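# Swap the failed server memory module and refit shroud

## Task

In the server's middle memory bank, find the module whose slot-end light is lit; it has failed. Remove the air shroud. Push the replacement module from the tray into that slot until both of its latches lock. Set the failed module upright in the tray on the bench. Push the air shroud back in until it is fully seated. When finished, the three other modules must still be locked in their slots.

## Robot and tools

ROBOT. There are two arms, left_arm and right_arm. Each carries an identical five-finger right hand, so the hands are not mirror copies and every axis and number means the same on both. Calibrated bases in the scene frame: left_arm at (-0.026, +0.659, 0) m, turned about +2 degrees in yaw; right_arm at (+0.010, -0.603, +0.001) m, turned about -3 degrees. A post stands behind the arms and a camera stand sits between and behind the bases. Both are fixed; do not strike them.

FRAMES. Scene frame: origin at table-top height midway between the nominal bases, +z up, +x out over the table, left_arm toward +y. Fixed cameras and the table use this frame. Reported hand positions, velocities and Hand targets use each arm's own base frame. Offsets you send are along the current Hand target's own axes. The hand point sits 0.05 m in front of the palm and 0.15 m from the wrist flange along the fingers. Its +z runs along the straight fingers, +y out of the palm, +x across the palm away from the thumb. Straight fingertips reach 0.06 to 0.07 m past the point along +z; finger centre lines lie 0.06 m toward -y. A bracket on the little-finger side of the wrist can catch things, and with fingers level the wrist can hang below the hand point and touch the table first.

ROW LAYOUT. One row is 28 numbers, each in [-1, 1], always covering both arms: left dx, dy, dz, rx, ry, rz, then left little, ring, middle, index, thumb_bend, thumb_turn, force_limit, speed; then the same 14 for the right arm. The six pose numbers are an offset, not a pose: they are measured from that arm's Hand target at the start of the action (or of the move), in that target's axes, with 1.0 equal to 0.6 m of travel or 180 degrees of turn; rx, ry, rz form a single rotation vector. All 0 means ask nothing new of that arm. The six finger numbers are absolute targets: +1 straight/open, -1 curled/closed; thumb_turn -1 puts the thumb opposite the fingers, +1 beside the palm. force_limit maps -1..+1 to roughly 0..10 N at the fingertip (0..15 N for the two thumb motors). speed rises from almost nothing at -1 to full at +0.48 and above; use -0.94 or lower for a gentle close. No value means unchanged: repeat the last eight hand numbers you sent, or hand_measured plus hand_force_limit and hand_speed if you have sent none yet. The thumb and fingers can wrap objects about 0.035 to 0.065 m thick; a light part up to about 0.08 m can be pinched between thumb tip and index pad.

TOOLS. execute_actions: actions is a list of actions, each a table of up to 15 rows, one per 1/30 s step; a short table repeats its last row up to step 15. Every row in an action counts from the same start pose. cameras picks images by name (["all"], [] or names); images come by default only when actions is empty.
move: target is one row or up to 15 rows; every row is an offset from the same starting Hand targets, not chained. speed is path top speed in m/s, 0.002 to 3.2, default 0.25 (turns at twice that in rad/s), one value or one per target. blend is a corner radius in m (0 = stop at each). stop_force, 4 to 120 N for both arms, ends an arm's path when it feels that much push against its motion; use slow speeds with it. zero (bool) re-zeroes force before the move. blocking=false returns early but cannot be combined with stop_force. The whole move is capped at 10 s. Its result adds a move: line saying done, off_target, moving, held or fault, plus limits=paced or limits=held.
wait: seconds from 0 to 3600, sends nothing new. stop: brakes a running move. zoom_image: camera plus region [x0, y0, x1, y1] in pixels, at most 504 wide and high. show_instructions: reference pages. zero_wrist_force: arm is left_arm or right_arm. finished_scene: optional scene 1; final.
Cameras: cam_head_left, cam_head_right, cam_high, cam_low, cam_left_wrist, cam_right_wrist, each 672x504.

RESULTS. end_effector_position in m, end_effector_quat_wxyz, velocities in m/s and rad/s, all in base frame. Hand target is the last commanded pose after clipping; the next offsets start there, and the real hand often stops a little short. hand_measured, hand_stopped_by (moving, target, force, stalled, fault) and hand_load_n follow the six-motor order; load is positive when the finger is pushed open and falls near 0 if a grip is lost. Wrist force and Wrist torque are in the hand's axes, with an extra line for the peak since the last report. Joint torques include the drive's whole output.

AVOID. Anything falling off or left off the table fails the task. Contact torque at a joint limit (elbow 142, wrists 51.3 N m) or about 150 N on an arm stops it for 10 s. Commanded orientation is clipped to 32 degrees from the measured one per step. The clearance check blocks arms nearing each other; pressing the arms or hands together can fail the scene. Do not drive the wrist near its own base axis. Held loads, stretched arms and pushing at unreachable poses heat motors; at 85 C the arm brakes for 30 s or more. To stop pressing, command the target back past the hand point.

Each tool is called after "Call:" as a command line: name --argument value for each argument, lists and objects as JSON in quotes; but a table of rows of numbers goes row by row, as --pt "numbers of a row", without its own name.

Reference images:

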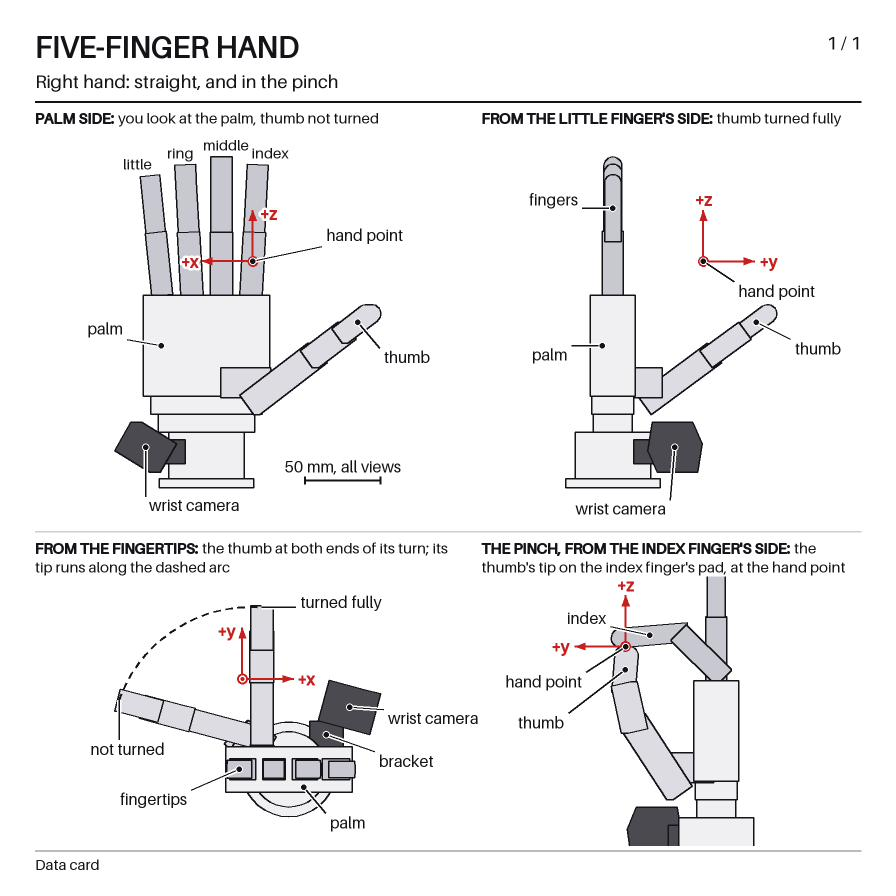

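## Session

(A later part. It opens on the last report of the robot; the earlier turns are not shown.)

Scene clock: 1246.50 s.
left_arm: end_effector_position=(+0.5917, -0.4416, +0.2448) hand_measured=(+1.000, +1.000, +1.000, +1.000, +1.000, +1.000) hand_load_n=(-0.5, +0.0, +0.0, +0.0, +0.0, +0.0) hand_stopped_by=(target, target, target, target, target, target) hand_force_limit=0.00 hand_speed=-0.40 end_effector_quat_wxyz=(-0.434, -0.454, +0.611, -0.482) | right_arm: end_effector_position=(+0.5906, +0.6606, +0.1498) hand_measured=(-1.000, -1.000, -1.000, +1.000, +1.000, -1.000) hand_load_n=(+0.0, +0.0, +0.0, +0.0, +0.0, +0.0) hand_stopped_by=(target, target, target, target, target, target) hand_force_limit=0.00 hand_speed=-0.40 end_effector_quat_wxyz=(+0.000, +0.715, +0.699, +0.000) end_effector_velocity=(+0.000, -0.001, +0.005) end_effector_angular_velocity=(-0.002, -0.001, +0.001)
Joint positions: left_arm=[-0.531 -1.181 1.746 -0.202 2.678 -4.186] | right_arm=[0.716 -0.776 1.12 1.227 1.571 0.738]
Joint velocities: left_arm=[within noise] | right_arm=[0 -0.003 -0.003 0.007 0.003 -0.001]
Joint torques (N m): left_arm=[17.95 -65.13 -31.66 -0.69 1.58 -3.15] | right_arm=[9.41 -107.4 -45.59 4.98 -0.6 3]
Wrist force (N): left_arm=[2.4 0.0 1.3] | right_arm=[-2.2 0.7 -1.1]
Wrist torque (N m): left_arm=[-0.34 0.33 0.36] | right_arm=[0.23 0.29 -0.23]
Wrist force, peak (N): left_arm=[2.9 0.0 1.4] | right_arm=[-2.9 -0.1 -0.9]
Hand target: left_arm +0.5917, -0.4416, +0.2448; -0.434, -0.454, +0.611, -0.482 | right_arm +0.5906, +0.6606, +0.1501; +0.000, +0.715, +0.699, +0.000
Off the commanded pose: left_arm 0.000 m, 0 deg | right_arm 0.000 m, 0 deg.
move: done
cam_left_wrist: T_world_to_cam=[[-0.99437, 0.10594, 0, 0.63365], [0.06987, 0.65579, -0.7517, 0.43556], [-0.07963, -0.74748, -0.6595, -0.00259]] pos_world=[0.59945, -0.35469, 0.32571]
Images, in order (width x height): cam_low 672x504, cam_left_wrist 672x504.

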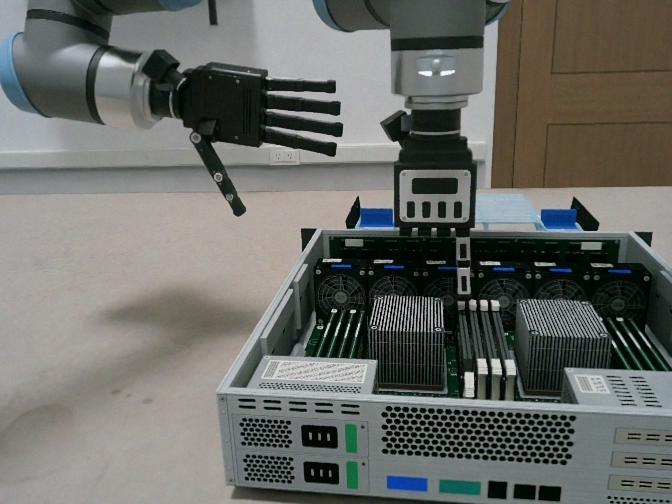

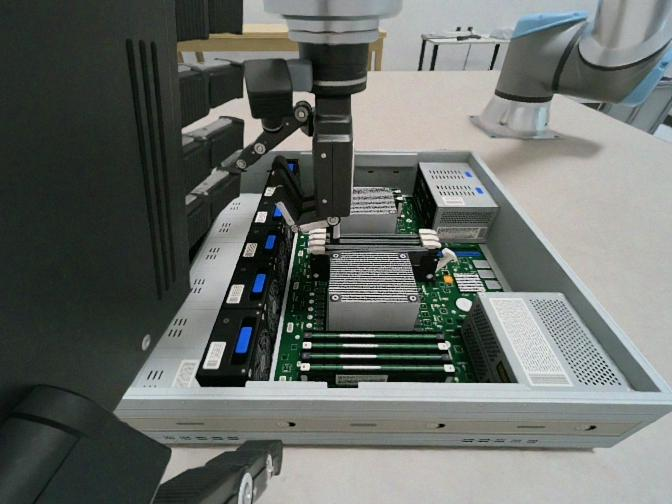

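Call:
move --target '[0,0,0,0,0,0,1,1,1,1,1,1,0,-0.4,0.0033,0,0.035,0,0,0,-1,-1,-1,1,1,-1,0,-0.4]' --speed 0.01 --stop_force 4 --cameras '["cam_left_wrist","cam_low"]'

Call:
zoom_image --camera "cam_left_wrist" --region '[280, 200, 400, 320]'

Call:
zoom_image --camera "cam_low" --region '[420, 260, 540, 380]'

Scene clock: 1269.63 s.
left_arm: end_effector_position=(+0.5917, -0.4416, +0.2448) hand_measured=(+1.000, +1.000, +1.000, +1.000, +1.000, +1.000) hand_load_n=(+0.0, +0.0, +0.0, +0.0, +0.0, +0.0) hand_stopped_by=(target, target, target, target, target, target) hand_force_limit=0.00 hand_speed=-0.40 end_effector_quat_wxyz=(-0.434, -0.454, +0.611, -0.482) | right_arm: end_effector_position=(+0.5906, +0.6622, +0.1324) hand_measured=(-1.000, -1.000, -1.000, +1.000, +1.000, -1.000) hand_load_n=(+0.0, +0.0, +0.5, +0.0, +0.0, +0.0) hand_stopped_by=(target, target, target, target, target, target) hand_force_limit=0.00 hand_speed=-0.40 end_effector_quat_wxyz=(+0.000, +0.715, +0.699, +0.000)
Joint positions: left_arm=[-0.531 -1.181 1.746 -0.202 2.678 -4.186] | right_arm=[0.717 -0.763 1.129 1.205 1.571 0.74]
Joint torques (N m): left_arm=[16.57 -66.48 -30.77 -0.44 0.42 -3.85] | right_arm=[-0.75 -108.94 -41.07 4.69 -0.32 0.16]
Wrist force (N): left_arm=[2.6 0.3 1.1] | right_arm=[-2.4 0.2 -6.6]
Wrist torque (N m): left_arm=[-0.30 0.30 0.38] | right_arm=[0.50 0.22 -0.24]
Wrist force, peak (N): left_arm=[3.0 -0.1 1.4] | right_arm=[-3.1 0.3 -11.4]
Hand target: left_arm +0.5917, -0.4416, +0.2448; -0.434, -0.454, +0.611, -0.482 | right_arm +0.5907, +0.6622, +0.1324; +0.000, +0.715, +0.699, +0.000 (not the last commanded pose)
Off the commanded pose: left_arm 0.000 m, 0 deg | right_arm 0.003 m, 0 deg.
move: contact (right_arm)
cam_left_wrist: T_world_to_cam=[[-0.99437, 0.10594, 0, 0.63365], [0.06987, 0.65579, -0.7517, 0.43556], [-0.07963, -0.74748, -0.6595, -0.00259]] pos_world=[0.59945, -0.35469, 0.32571]
Images, in order (width x height): cam_low 672x504, cam_left_wrist 672x504.

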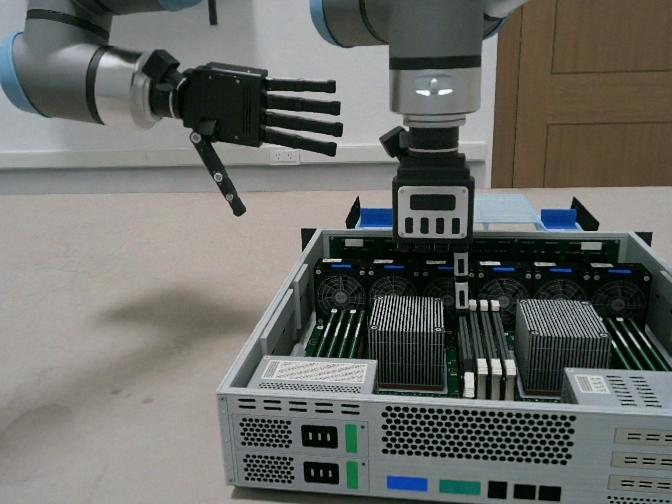

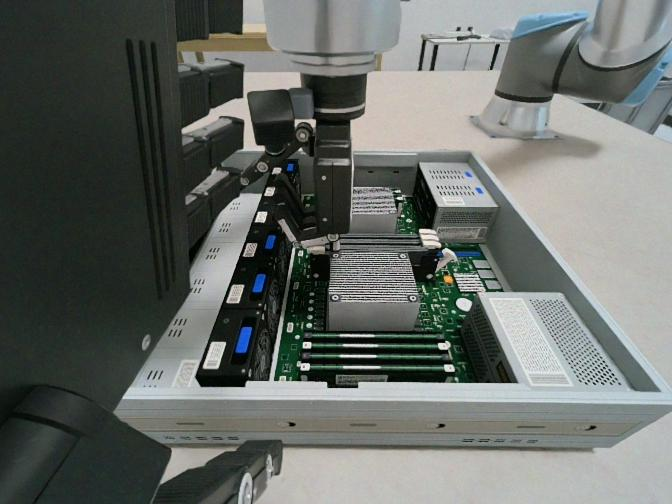

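Scaled by 4.200 from the camera's image (finer frame: 960x720).

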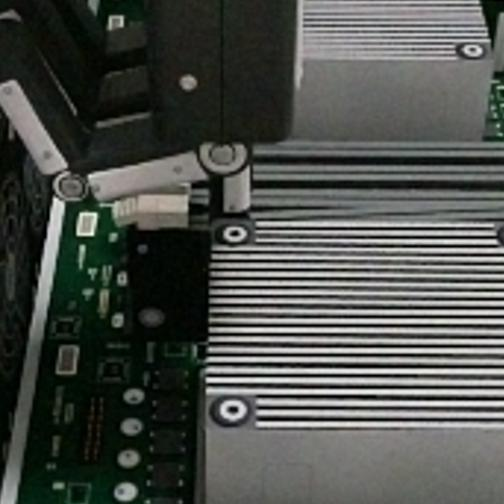

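Scaled by 4.200 from the camera's image (finer frame: 960x720).

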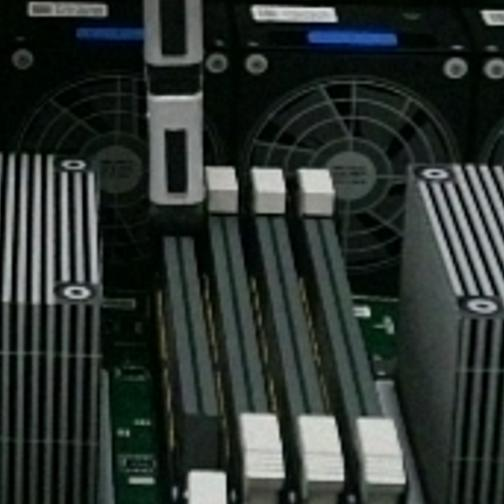

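Call:
move --target '[0,0,0,0,0,0,1,1,1,1,1,1,0,-0.4,0,0,-0.0035,0,0,0,-1,-1,-1,1,1,-1,0,-0.4]' --speed 0.02 --cameras '[]'

Call:
move --target '[0,0,0,0,0,0,1,1,1,1,1,1,0,-0.4,0,0.0575,0,0,0,0,-1,-1,-1,1,1,-1,0,-0.4]' --speed 0.015 --stop_force 25 --cameras '["cam_left_wrist","cam_low"]'

Call:
zoom_image --camera "cam_left_wrist" --region '[280, 200, 400, 320]'

Call:
zoom_image --camera "cam_low" --region '[420, 260, 540, 380]'

Scene clock: 1284.87 s.
left_arm: end_effector_position=(+0.5917, -0.4416, +0.2448) hand_measured=(+1.000, +1.000, +1.000, +1.000, +1.000, +1.000) hand_load_n=(+0.0, +0.0, +0.0, +0.0, -0.5, +0.0) hand_stopped_by=(target, target, target, target, target, target) hand_force_limit=0.00 hand_speed=-0.40 end_effector_quat_wxyz=(-0.434, -0.454, +0.611, -0.482) | right_arm: end_effector_position=(+0.5907, +0.6623, +0.1347) hand_measured=(-1.000, -1.000, -1.000, +1.000, +1.000, -1.000) hand_load_n=(+0.0, +0.0, +0.0, +0.5, +0.0, +0.0) hand_stopped_by=(target, target, target, target, target, target) hand_force_limit=0.00 hand_speed=-0.40 end_effector_quat_wxyz=(+0.000, +0.715, +0.699, +0.000)
Joint positions: left_arm=[-0.531 -1.181 1.746 -0.202 2.678 -4.186] | right_arm=[0.717 -0.764 1.127 1.208 1.571 0.74]
Joint torques (N m): left_arm=[13.39 -64 -30.54 -0.84 0.8 -3.75] | right_arm=[-4.6 -96.15 -33.34 1.94 -0.35 -0.82]
Wrist force (N): left_arm=[2.6 0.0 1.3] | right_arm=[-2.3 0.4 -1.1]
Wrist torque (N m): left_arm=[-0.35 0.29 0.37] | right_arm=[0.21 0.30 -0.24]
Wrist force, peak (N): left_arm=[2.9 0.2 1.2] | right_arm=[-2.9 0.2 -7.0]
Hand target: left_arm +0.5917, -0.4416, +0.2448; -0.434, -0.454, +0.611, -0.482 | right_arm +0.5907, +0.6622, +0.1345; +0.000, +0.715, +0.699, +0.000
Off the commanded pose: left_arm 0.000 m, 0 deg | right_arm 0.000 m, 0 deg.
move: done

Scene clock: 1288.50 s.
left_arm: end_effector_position=(+0.5917, -0.4416, +0.2448) hand_measured=(+1.000, +1.000, +1.000, +1.000, +1.000, +1.000) hand_load_n=(+0.0, +0.0, +0.0, +0.0, +0.0, +0.0) hand_stopped_by=(target, target, target, target, target, target) hand_force_limit=0.00 hand_speed=-0.40 end_effector_quat_wxyz=(-0.434, -0.454, +0.611, -0.482) | right_arm: end_effector_position=(+0.6252, +0.6615, +0.1345) hand_measured=(-1.000, -1.000, -1.000, +1.000, +1.000, -1.000) hand_load_n=(+0.0, +0.5, +0.0, +0.0, +0.0, +0.0) hand_stopped_by=(target, target, target, target, target, target) hand_force_limit=0.00 hand_speed=-0.40 end_effector_quat_wxyz=(+0.000, +0.715, +0.699, +0.000)
Joint positions: left_arm=[-0.531 -1.181 1.746 -0.202 2.678 -4.186] | right_arm=[0.691 -0.727 1.06 1.239 1.571 0.713]
Joint torques (N m): left_arm=[16.03 -65.61 -30.7 -1.17 0.98 -3.5] | right_arm=[3.96 -114.68 -29.4 1.65 -0.27 1.25]
Wrist force (N): left_arm=[2.6 -0.1 1.5] | right_arm=[-2.6 -0.1 -0.7]
Wrist torque (N m): left_arm=[-0.39 0.28 0.37] | right_arm=[0.19 0.35 -0.12]
Wrist force, peak (N): left_arm=[3.0 0.0 1.4] | right_arm=[-2.8 -19.3 -6.3]
Hand target: left_arm +0.5917, -0.4416, +0.2448; -0.434, -0.454, +0.611, -0.482 | right_arm +0.6252, +0.6615, +0.1345; +0.000, +0.715, +0.699, +0.000
Off the commanded pose: left_arm 0.000 m, 0 deg | right_arm 0.000 m, 0 deg.
move: done
cam_left_wrist: T_world_to_cam=[[-0.99437, 0.10594, 0, 0.63365], [0.06987, 0.65579, -0.7517, 0.43556], [-0.07963, -0.74748, -0.6595, -0.00259]] pos_world=[0.59945, -0.35469, 0.32571]
Images, in order (width x height): cam_low 672x504, cam_left_wrist 672x504.

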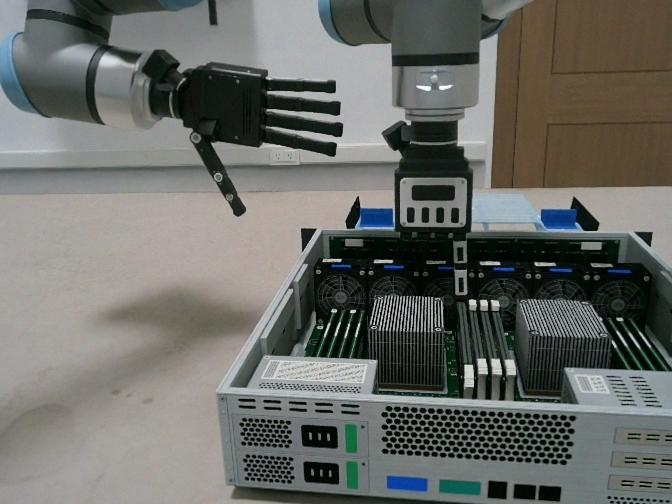

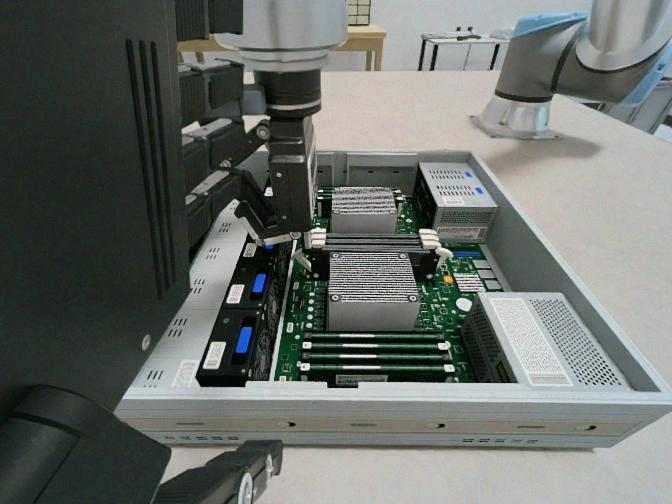

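Scaled by 4.200 from the camera's image (finer frame: 960x720).

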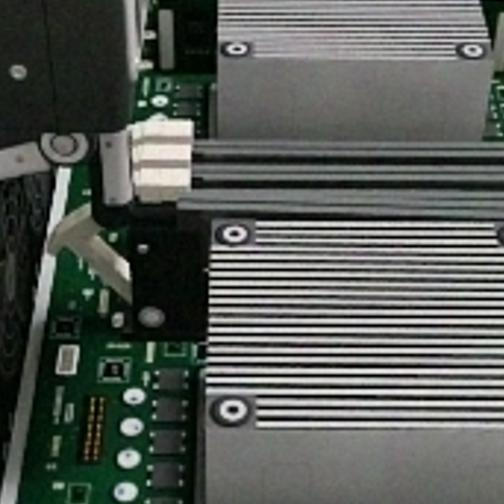

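Scaled by 4.200 from the camera's image (finer frame: 960x720).

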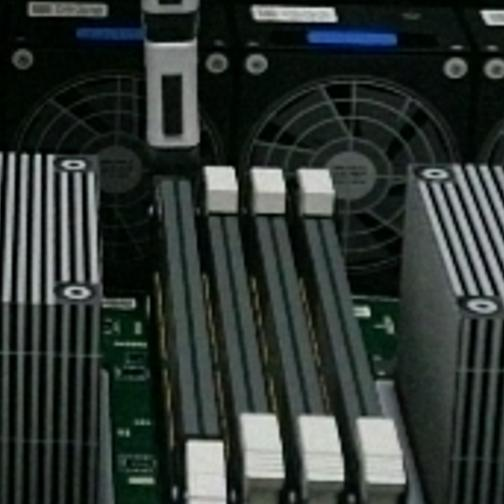

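Call:
move --target '[0,0,0,0,0,0,1,1,1,1,1,1,0,-0.4,0,0,-0.2,0,0,0,-1,-1,-1,1,1,-1,0,-0.4]' --speed 0.2 --cameras '["cam_left_wrist","cam_low"]'

Call:
zoom_image --camera "cam_left_wrist" --region '[290, 200, 390, 300]'

Call:
zoom_image --camera "cam_left_wrist" --region '[380, 200, 480, 300]'

Call:
zoom_image --camera "cam_low" --region '[430, 290, 540, 400]'

Scene clock: 1297.97 s.
left_arm: end_effector_position=(+0.5917, -0.4416, +0.2448) hand_measured=(+1.000, +1.000, +1.000, +1.000, +1.000, +1.000) hand_load_n=(+0.0, +0.0, +0.0, +0.0, +0.0, +0.0) hand_stopped_by=(target, target, target, target, target, target) hand_force_limit=0.00 hand_speed=-0.40 end_effector_quat_wxyz=(-0.434, -0.454, +0.611, -0.482) | right_arm: end_effector_position=(+0.6251, +0.6615, +0.2546) hand_measured=(-1.000, -1.000, -1.000, +1.000, +1.000, -1.000) hand_load_n=(+0.0, +0.0, +0.0, +0.0, +0.0, +0.0) hand_stopped_by=(target, target, target, target, target, target) hand_force_limit=0.00 hand_speed=-0.40 end_effector_quat_wxyz=(+0.000, +0.715, +0.699, +0.000)
Joint positions: left_arm=[-0.531 -1.181 1.746 -0.202 2.678 -4.186] | right_arm=[0.691 -0.784 0.945 1.41 1.571 0.713]
Joint torques (N m): left_arm=[14.84 -63.7 -31.09 -0.76 0.8 -3.96] | right_arm=[12.05 -84.46 -38.31 3.38 0.03 1.9]
Wrist force (N): left_arm=[2.4 -0.2 1.1] | right_arm=[-2.2 0.6 -0.3]
Wrist torque (N m): left_arm=[-0.38 0.32 0.35] | right_arm=[0.17 0.28 -0.12]
Wrist force, peak (N): left_arm=[2.9 -0.1 1.4] | right_arm=[-2.7 0.3 -2.6]
Hand target: left_arm +0.5917, -0.4416, +0.2448; -0.434, -0.454, +0.611, -0.482 | right_arm +0.6251, +0.6615, +0.2545; +0.000, +0.715, +0.699, +0.000
Off the commanded pose: left_arm 0.000 m, 0 deg | right_arm 0.000 m, 0 deg.
move: done
cam_left_wrist: T_world_to_cam=[[-0.99437, 0.10594, 0, 0.63365], [0.06987, 0.65579, -0.7517, 0.43556], [-0.07963, -0.74748, -0.6595, -0.00259]] pos_world=[0.59945, -0.35469, 0.32571]
Images, in order (width x height): cam_low 672x504, cam_left_wrist 672x504.

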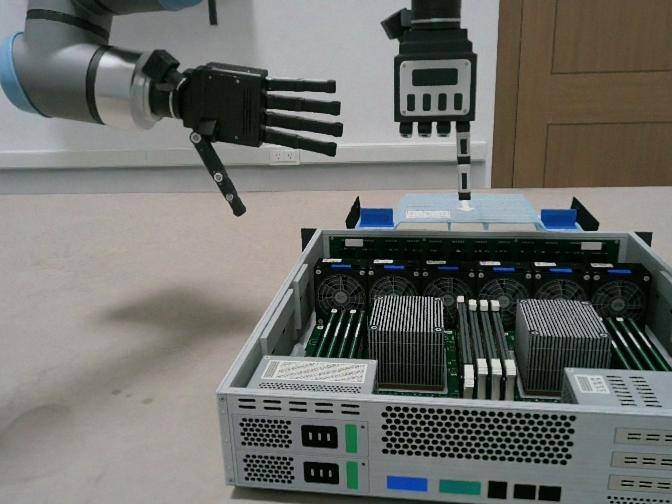

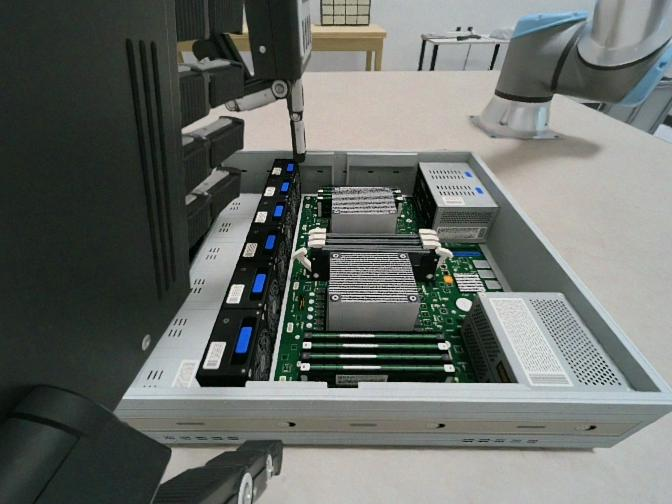

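Scaled by 5.040 from the camera's image (finer frame: 960x720).

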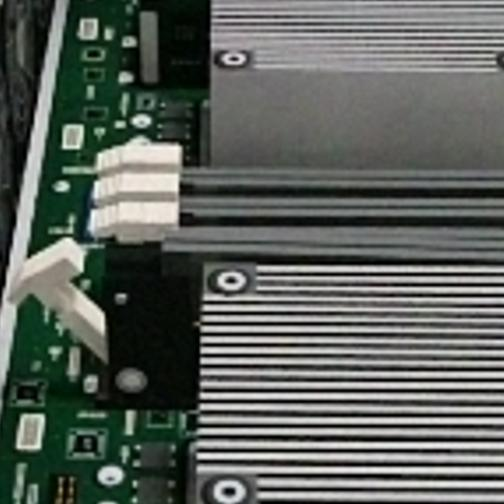

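Scaled by 5.040 from the camera's image (finer frame: 960x720).

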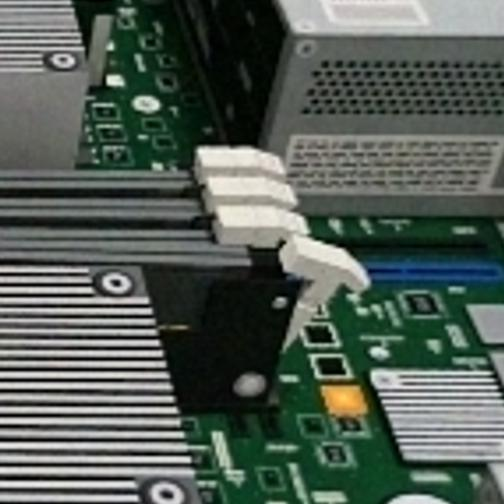

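Scaled by 4.582 from the camera's image (finer frame: 960x720).

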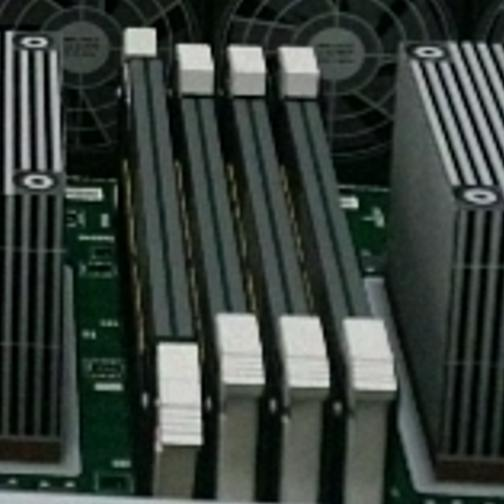

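Call:
zoom_image --camera "cam_left_wrist" --region '[410, 225, 460, 285]'

Call:
zoom_image --camera "cam_left_wrist" --region '[290, 225, 340, 285]'

Scaled by 8.400 from the camera's image (finer frame: 960x720).

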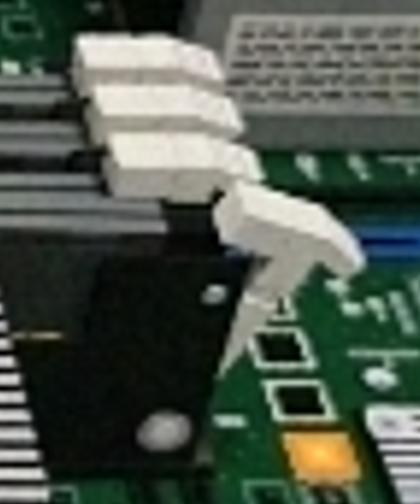

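Scaled by 8.400 from the camera's image (finer frame: 960x720).

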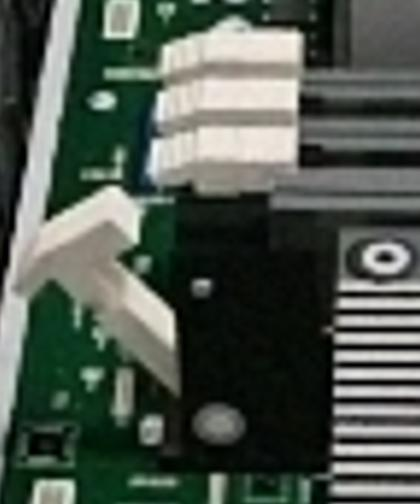

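Call:
move --target '[0,0,0,0,0,0,1,1,1,1,1,1,0,-0.4,0,-0.1387,0.175,0,0,0,-1,-1,-1,1,1,-1,0,-0.4]' --speed 0.15 --cameras '[]'

Call:
move --target '[0,0,0,0,0,0,1,1,1,1,1,1,0,-0.4,0,0,0.045,0,0,0,-1,-1,-1,1,1,-1,0,-0.4]' --speed 0.006 --stop_force 4 --cameras '["cam_left_wrist","cam_low"]'

Call:
zoom_image --camera "cam_left_wrist" --region '[290, 180, 450, 300]'

Call:
zoom_image --camera "cam_low" --region '[430, 290, 540, 400]'

Scene clock: 1324.30 s.
left_arm: end_effector_position=(+0.5917, -0.4416, +0.2448) hand_measured=(+1.000, +1.000, +1.000, +1.000, +1.000, +1.000) hand_load_n=(+0.0, +0.0, +0.0, +0.0, +0.0, +0.0) hand_stopped_by=(target, target, target, target, target, target) hand_force_limit=0.00 hand_speed=-0.40 end_effector_quat_wxyz=(-0.434, -0.454, +0.611, -0.482) | right_arm: end_effector_position=(+0.5419, +0.6634, +0.1496) hand_measured=(-1.000, -1.000, -1.000, +1.000, +1.000, -1.000) hand_load_n=(+0.0, +0.0, +0.0, +0.0, +0.0, +0.0) hand_stopped_by=(target, target, target, target, target, target) hand_force_limit=0.00 hand_speed=-0.40 end_effector_quat_wxyz=(+0.000, +0.715, +0.699, +0.000)
Joint positions: left_arm=[-0.531 -1.181 1.746 -0.202 2.678 -4.186] | right_arm=[0.757 -0.821 1.201 1.191 1.571 0.78]
Joint torques (N m): left_arm=[15.28 -62.92 -31 -0.88 0.08 -3.8] | right_arm=[-16.49 -101.93 -33.88 3.51 -0.16 -3.86]
Wrist force (N): left_arm=[2.8 0.1 1.0] | right_arm=[-2.2 0.7 -0.5]
Wrist torque (N m): left_arm=[-0.32 0.27 0.39] | right_arm=[0.19 0.27 -0.19]
Wrist force, peak (N): left_arm=[2.9 0.0 1.5] | right_arm=[-2.5 1.7 -2.3]
Hand target: left_arm +0.5917, -0.4416, +0.2448; -0.434, -0.454, +0.611, -0.482 | right_arm +0.5420, +0.6633, +0.1495; +0.000, +0.715, +0.699, +0.000
Off the commanded pose: left_arm 0.000 m, 0 deg | right_arm 0.000 m, 0 deg.
move: done

Scene clock: 1327.43 s.
left_arm: end_effector_position=(+0.5917, -0.4416, +0.2448) hand_measured=(+1.000, +1.000, +1.000, +1.000, +1.000, +1.000) hand_load_n=(+0.0, +0.5, +0.0, +0.0, +0.0, +0.0) hand_stopped_by=(target, target, target, target, target, target) hand_force_limit=0.00 hand_speed=-0.40 end_effector_quat_wxyz=(-0.434, -0.454, +0.611, -0.482) | right_arm: end_effector_position=(+0.5420, +0.6633, +0.1383) hand_measured=(-1.000, -1.000, -1.000, +1.000, +1.000, -1.000) hand_load_n=(+0.0, +0.0, +0.0, +0.0, +0.0, +0.0) hand_stopped_by=(target, target, target, target, target, target) hand_force_limit=0.00 hand_speed=-0.40 end_effector_quat_wxyz=(+0.000, +0.715, +0.699, +0.000)
Joint positions: left_arm=[-0.531 -1.181 1.746 -0.202 2.678 -4.186] | right_arm=[0.757 -0.813 1.209 1.175 1.571 0.78]
Joint torques (N m): left_arm=[16.42 -61.95 -31.27 -0.87 -0.24 -4.15] | right_arm=[-15.56 -105.74 -41.12 4.83 -0.6 -3.52]
Wrist force (N): left_arm=[2.3 0.0 1.0] | right_arm=[-1.9 0.3 -4.5]
Wrist torque (N m): left_arm=[-0.34 0.35 0.35] | right_arm=[0.38 0.26 -0.17]
Wrist force, peak (N): left_arm=[3.0 -0.2 1.5] | right_arm=[-1.8 0.7 -7.0]
Hand target: left_arm +0.5917, -0.4416, +0.2448; -0.434, -0.454, +0.611, -0.482 | right_arm +0.5420, +0.6633, +0.1383; +0.000, +0.715, +0.699, +0.000 (not the last commanded pose)
Off the commanded pose: left_arm 0.000 m, 0 deg | right_arm 0.016 m, 0 deg.
move: contact (right_arm)
cam_left_wrist: T_world_to_cam=[[-0.99437, 0.10594, 0, 0.63365], [0.06987, 0.65579, -0.7517, 0.43556], [-0.07963, -0.74748, -0.6595, -0.00259]] pos_world=[0.59945, -0.35469, 0.32571]
Images, in order (width x height): cam_low 672x504, cam_left_wrist 672x504.

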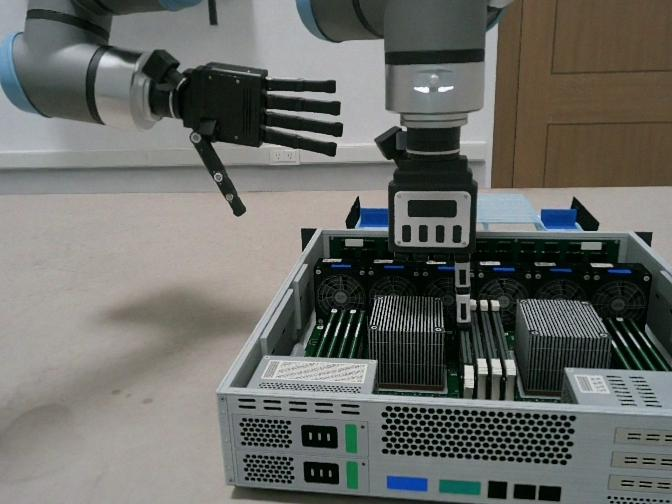

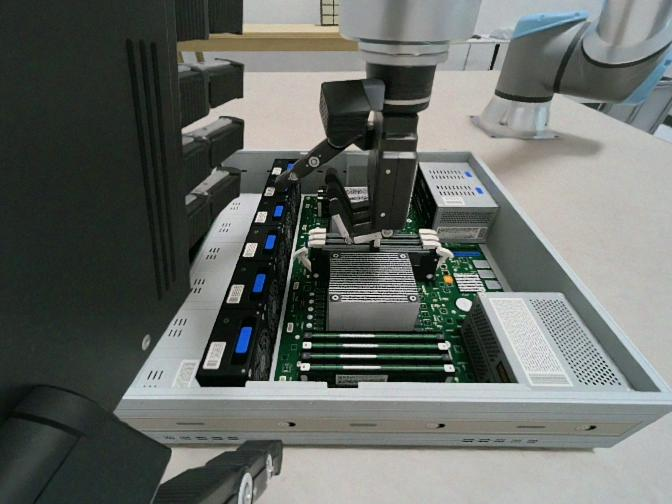

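Scaled by 3.150 from the camera's image (finer frame: 960x720).

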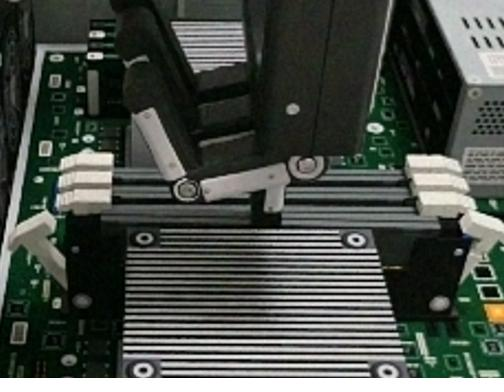

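Scaled by 4.582 from the camera's image (finer frame: 960x720).

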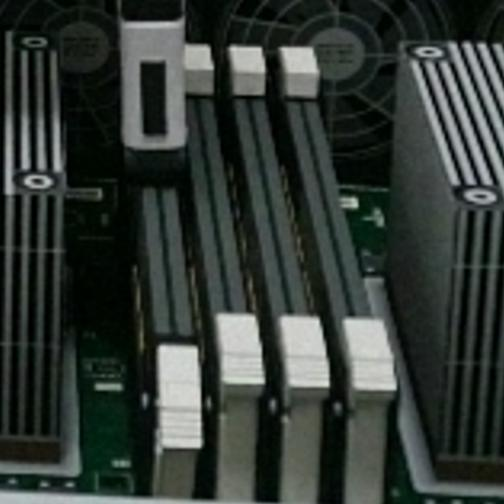

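Call:
move --pt "0 0 0 0 0 0 1 1 1 1 1 1 0 -0.4 0 0 -0.2 0 0 0 -1 -1 -1 1 1 -1 0 -0.4" --pt "0 0 0 0 0 0 1 1 1 1 1 1 0 -0.4 -0.0177 -0.2072 -0.1033 0.2809 0.2808 0.4406 -1 -1 1 0.3 0.14 -1 0 -0.4" --speed 0.25 --cameras '["cam_left_wrist","cam_low","cam_right_wrist","cam_head_left"]'

Call:
zoom_image --camera "cam_left_wrist" --region '[280, 40, 520, 280]'

Call:
zoom_image --camera "cam_low" --region '[400, 180, 620, 400]'

Call:
zoom_image --camera "cam_right_wrist" --region '[240, 140, 480, 380]'

Scene clock: 1560.40 s.
left_arm: end_effector_position=(+0.5917, -0.4416, +0.2448) hand_measured=(+1.000, +1.000, +1.000, +1.000, +1.000, +1.000) hand_load_n=(+0.0, -0.5, +0.0, +0.0, +0.0, -0.5) hand_stopped_by=(target, target, target, target, target, target) hand_force_limit=0.00 hand_speed=-0.40 end_effector_quat_wxyz=(-0.434, -0.454, +0.611, -0.482) | right_arm: end_effector_position=(+0.4174, +0.6555, +0.2003) hand_measured=(-1.000, -1.000, +1.000, +0.300, +0.140, -1.000) hand_load_n=(+0.0, +0.0, +0.0, +0.0, +0.0, +0.0) hand_stopped_by=(target, target, target, target, target, target) hand_force_limit=0.00 hand_speed=-0.40 end_effector_quat_wxyz=(-0.537, +0.843, -0.009, +0.006)
Joint positions: left_arm=[-0.531 -1.181 1.746 -0.202 2.678 -4.186] | right_arm=[0.496 -1.242 1.806 0.191 0.665 2.504]
Joint torques (N m): left_arm=[15.68 -64.57 -30.98 -0.69 -0.03 -4.05] | right_arm=[16.84 -45.64 -28.07 -0.34 -2.27 2.44]
Wrist force (N): left_arm=[2.7 -0.1 1.5] | right_arm=[-2.0 -0.7 -0.4]
Wrist torque (N m): left_arm=[-0.38 0.28 0.37] | right_arm=[0.07 0.05 -0.24]
Wrist force, peak (N): left_arm=[2.7 -0.2 1.6] | right_arm=[-2.6 0.5 -4.8]
Hand target: left_arm +0.5917, -0.4416, +0.2448; -0.434, -0.454, +0.611, -0.482 | right_arm +0.4174, +0.6555, +0.2003; -0.537, +0.843, -0.009, +0.006
Off the commanded pose: left_arm 0.000 m, 0 deg | right_arm 0.000 m, 0 deg.
move: done
cam_left_wrist: T_world_to_cam=[[-0.99437, 0.10594, 0, 0.63365], [0.06987, 0.65579, -0.7517, 0.43556], [-0.07963, -0.74748, -0.6595, -0.00259]] pos_world=[0.59945, -0.35469, 0.32571]
cam_right_wrist: T_world_to_cam=[[0.27376, -0.39455, -0.87714, 0.32326], [-0.84774, -0.52976, -0.02629, 0.71372], [-0.4543, 0.75079, -0.47951, -0.09161]] pos_world=[0.47494, 0.57442, 0.25838]
Images, in order (width x height): cam_head_left 672x504, cam_low 672x504, cam_left_wrist 672x504, cam_right_wrist 672x504.

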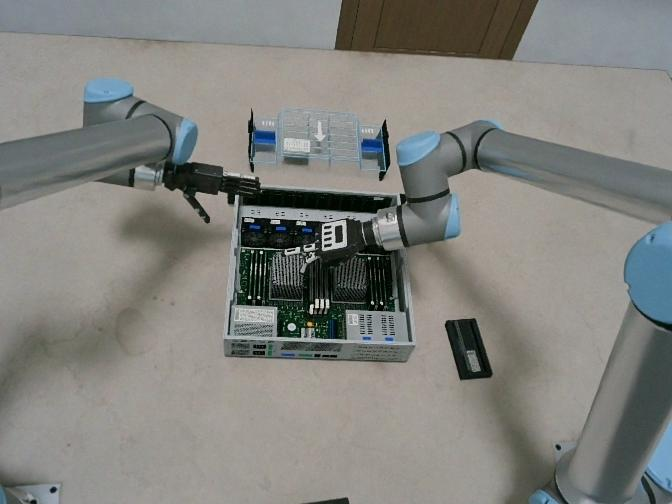

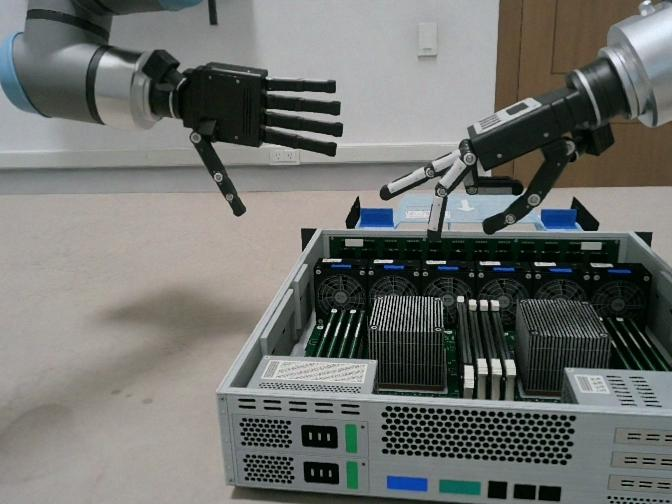

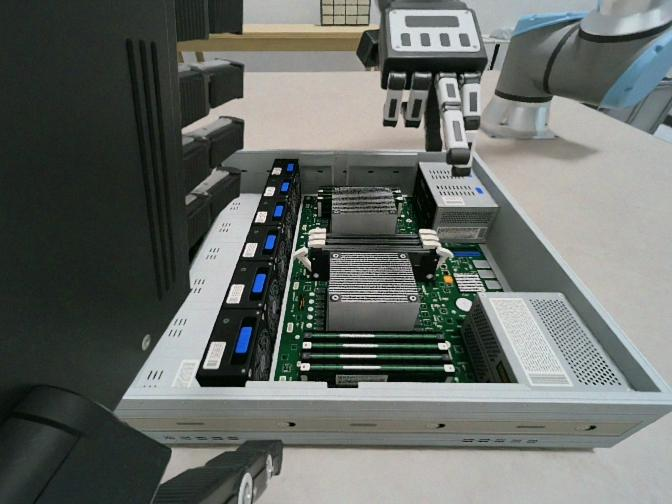

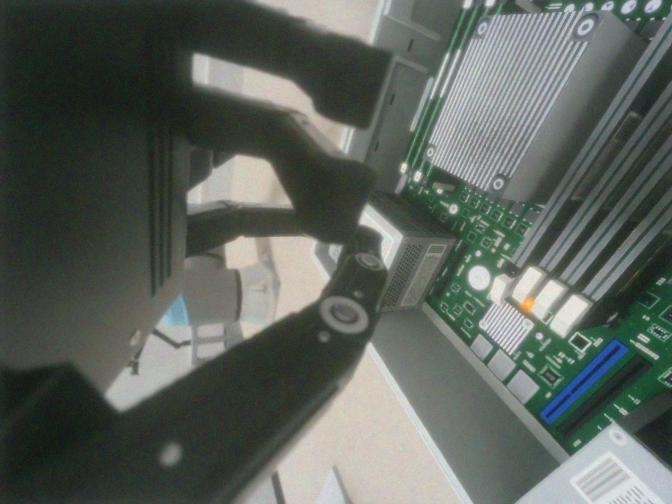

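Scaled by 2.100 from the camera's image (finer frame: 960x720).

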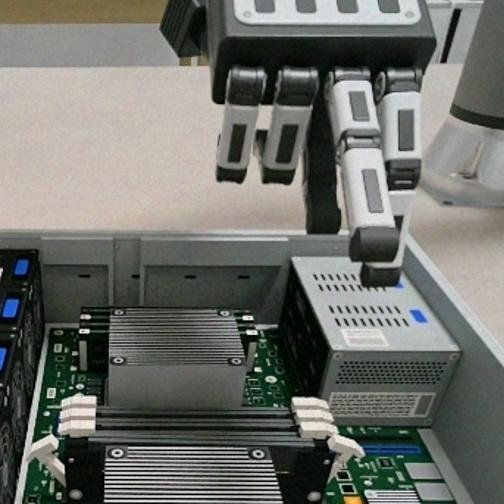

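Scaled by 2.291 from the camera's image (finer frame: 960x720).

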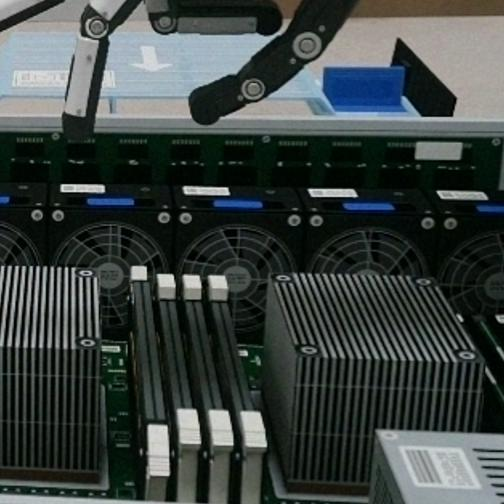

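Scaled by 2.100 from the camera's image (finer frame: 960x720).

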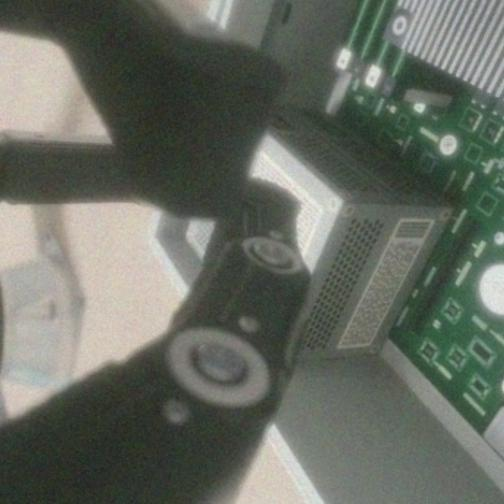

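Call:
move --target '[0,0,0,0,0,0,1,1,1,1,1,1,0,-0.4,0,0.1435,0.0669,0,0,0,-1,-1,1,0.3,0.14,-1,0,-0.4]' --speed 0.12 --cameras '["cam_left_wrist","cam_low","cam_right_wrist"]'

Call:
zoom_image --camera "cam_left_wrist" --region '[380, 160, 500, 280]'

Call:
zoom_image --camera "cam_low" --region '[420, 270, 540, 390]'

Scene clock: 1572.57 s.
left_arm: end_effector_position=(+0.5917, -0.4416, +0.2448) hand_measured=(+1.000, +1.000, +1.000, +1.000, +1.000, +1.000) hand_load_n=(+0.0, +0.0, +0.0, +0.0, +0.0, +0.0) hand_stopped_by=(target, target, target, target, target, target) hand_force_limit=0.00 hand_speed=-0.40 end_effector_quat_wxyz=(-0.434, -0.454, +0.611, -0.482) | right_arm: end_effector_position=(+0.4174, +0.6555, +0.1052) hand_measured=(-1.000, -1.000, +1.000, +0.300, +0.140, -1.000) hand_load_n=(+0.0, +0.0, +0.0, +0.0, +0.0, +0.0) hand_stopped_by=(target, target, target, target, target, target) hand_force_limit=0.00 hand_speed=-0.40 end_effector_quat_wxyz=(-0.537, +0.843, -0.009, +0.006) end_effector_velocity=(+0.001, +0.000, +0.003) end_effector_angular_velocity=(-0.001, -0.002, -0.001)
Joint positions: left_arm=[-0.531 -1.181 1.746 -0.202 2.678 -4.186] | right_arm=[0.496 -1.145 1.87 0.031 0.665 2.504]
Joint velocities: left_arm=[within noise] | right_arm=[0 -0.002 -0.003 0.005 0.002 -0.001]
Joint torques (N m): left_arm=[14.16 -66.01 -29.8 -0.61 -0.03 -3.84] | right_arm=[-6.47 -79.24 -38.13 3.05 -1.89 1.89]
Wrist force (N): left_arm=[2.2 -0.3 1.4] | right_arm=[-1.8 -0.7 -0.5]
Wrist torque (N m): left_arm=[-0.40 0.35 0.34] | right_arm=[0.09 0.03 -0.23]
Wrist force, peak (N): left_arm=[2.6 -0.1 1.5] | right_arm=[-2.2 -1.5 -0.9]
Hand target: left_arm +0.5917, -0.4416, +0.2448; -0.434, -0.454, +0.611, -0.482 | right_arm +0.4174, +0.6555, +0.1053; -0.537, +0.843, -0.009, +0.006
Off the commanded pose: left_arm 0.000 m, 0 deg | right_arm 0.000 m, 0 deg.
move: done
cam_left_wrist: T_world_to_cam=[[-0.99437, 0.10594, 0, 0.63365], [0.06987, 0.65579, -0.7517, 0.43556], [-0.07963, -0.74748, -0.6595, -0.00259]] pos_world=[0.59945, -0.35469, 0.32571]
cam_right_wrist: T_world_to_cam=[[0.27367, -0.39458, -0.87716, 0.23993], [-0.84773, -0.52979, -0.02617, 0.71113], [-0.45438, 0.75075, -0.47948, -0.1372]] pos_world=[0.47484, 0.57442, 0.16328]
Images, in order (width x height): cam_low 672x504, cam_left_wrist 672x504, cam_right_wrist 672x504.

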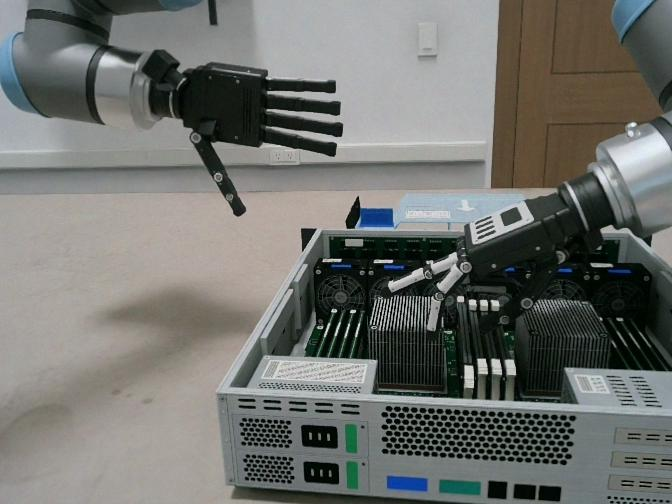

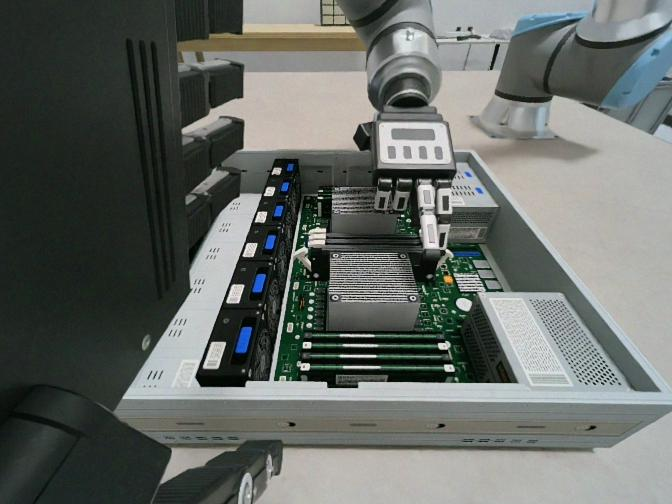

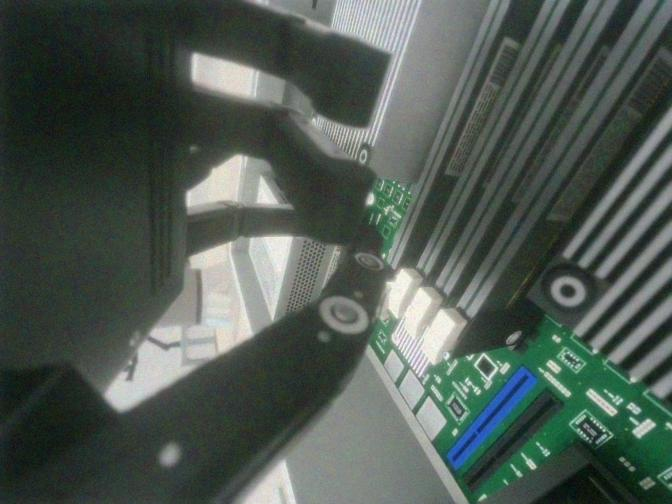

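Scaled by 4.200 from the camera's image (finer frame: 960x720).

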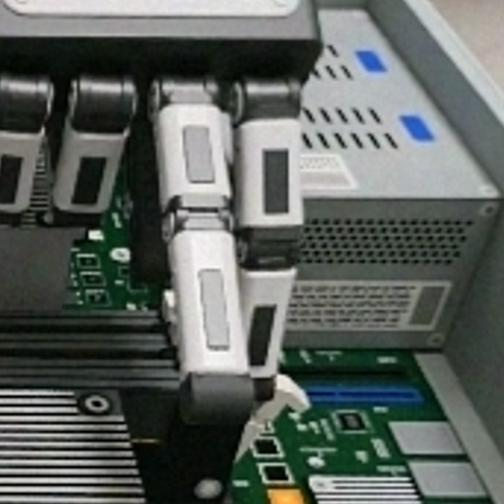

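Scaled by 4.200 from the camera's image (finer frame: 960x720).

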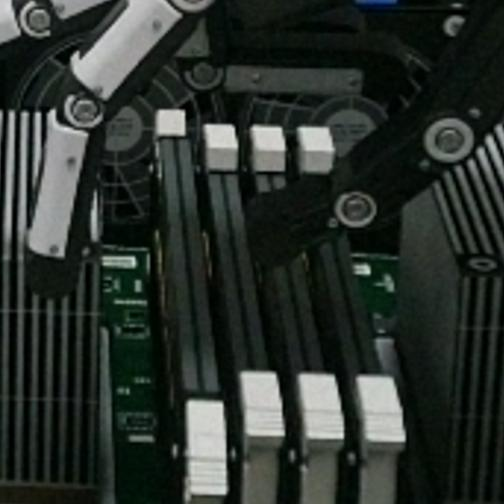

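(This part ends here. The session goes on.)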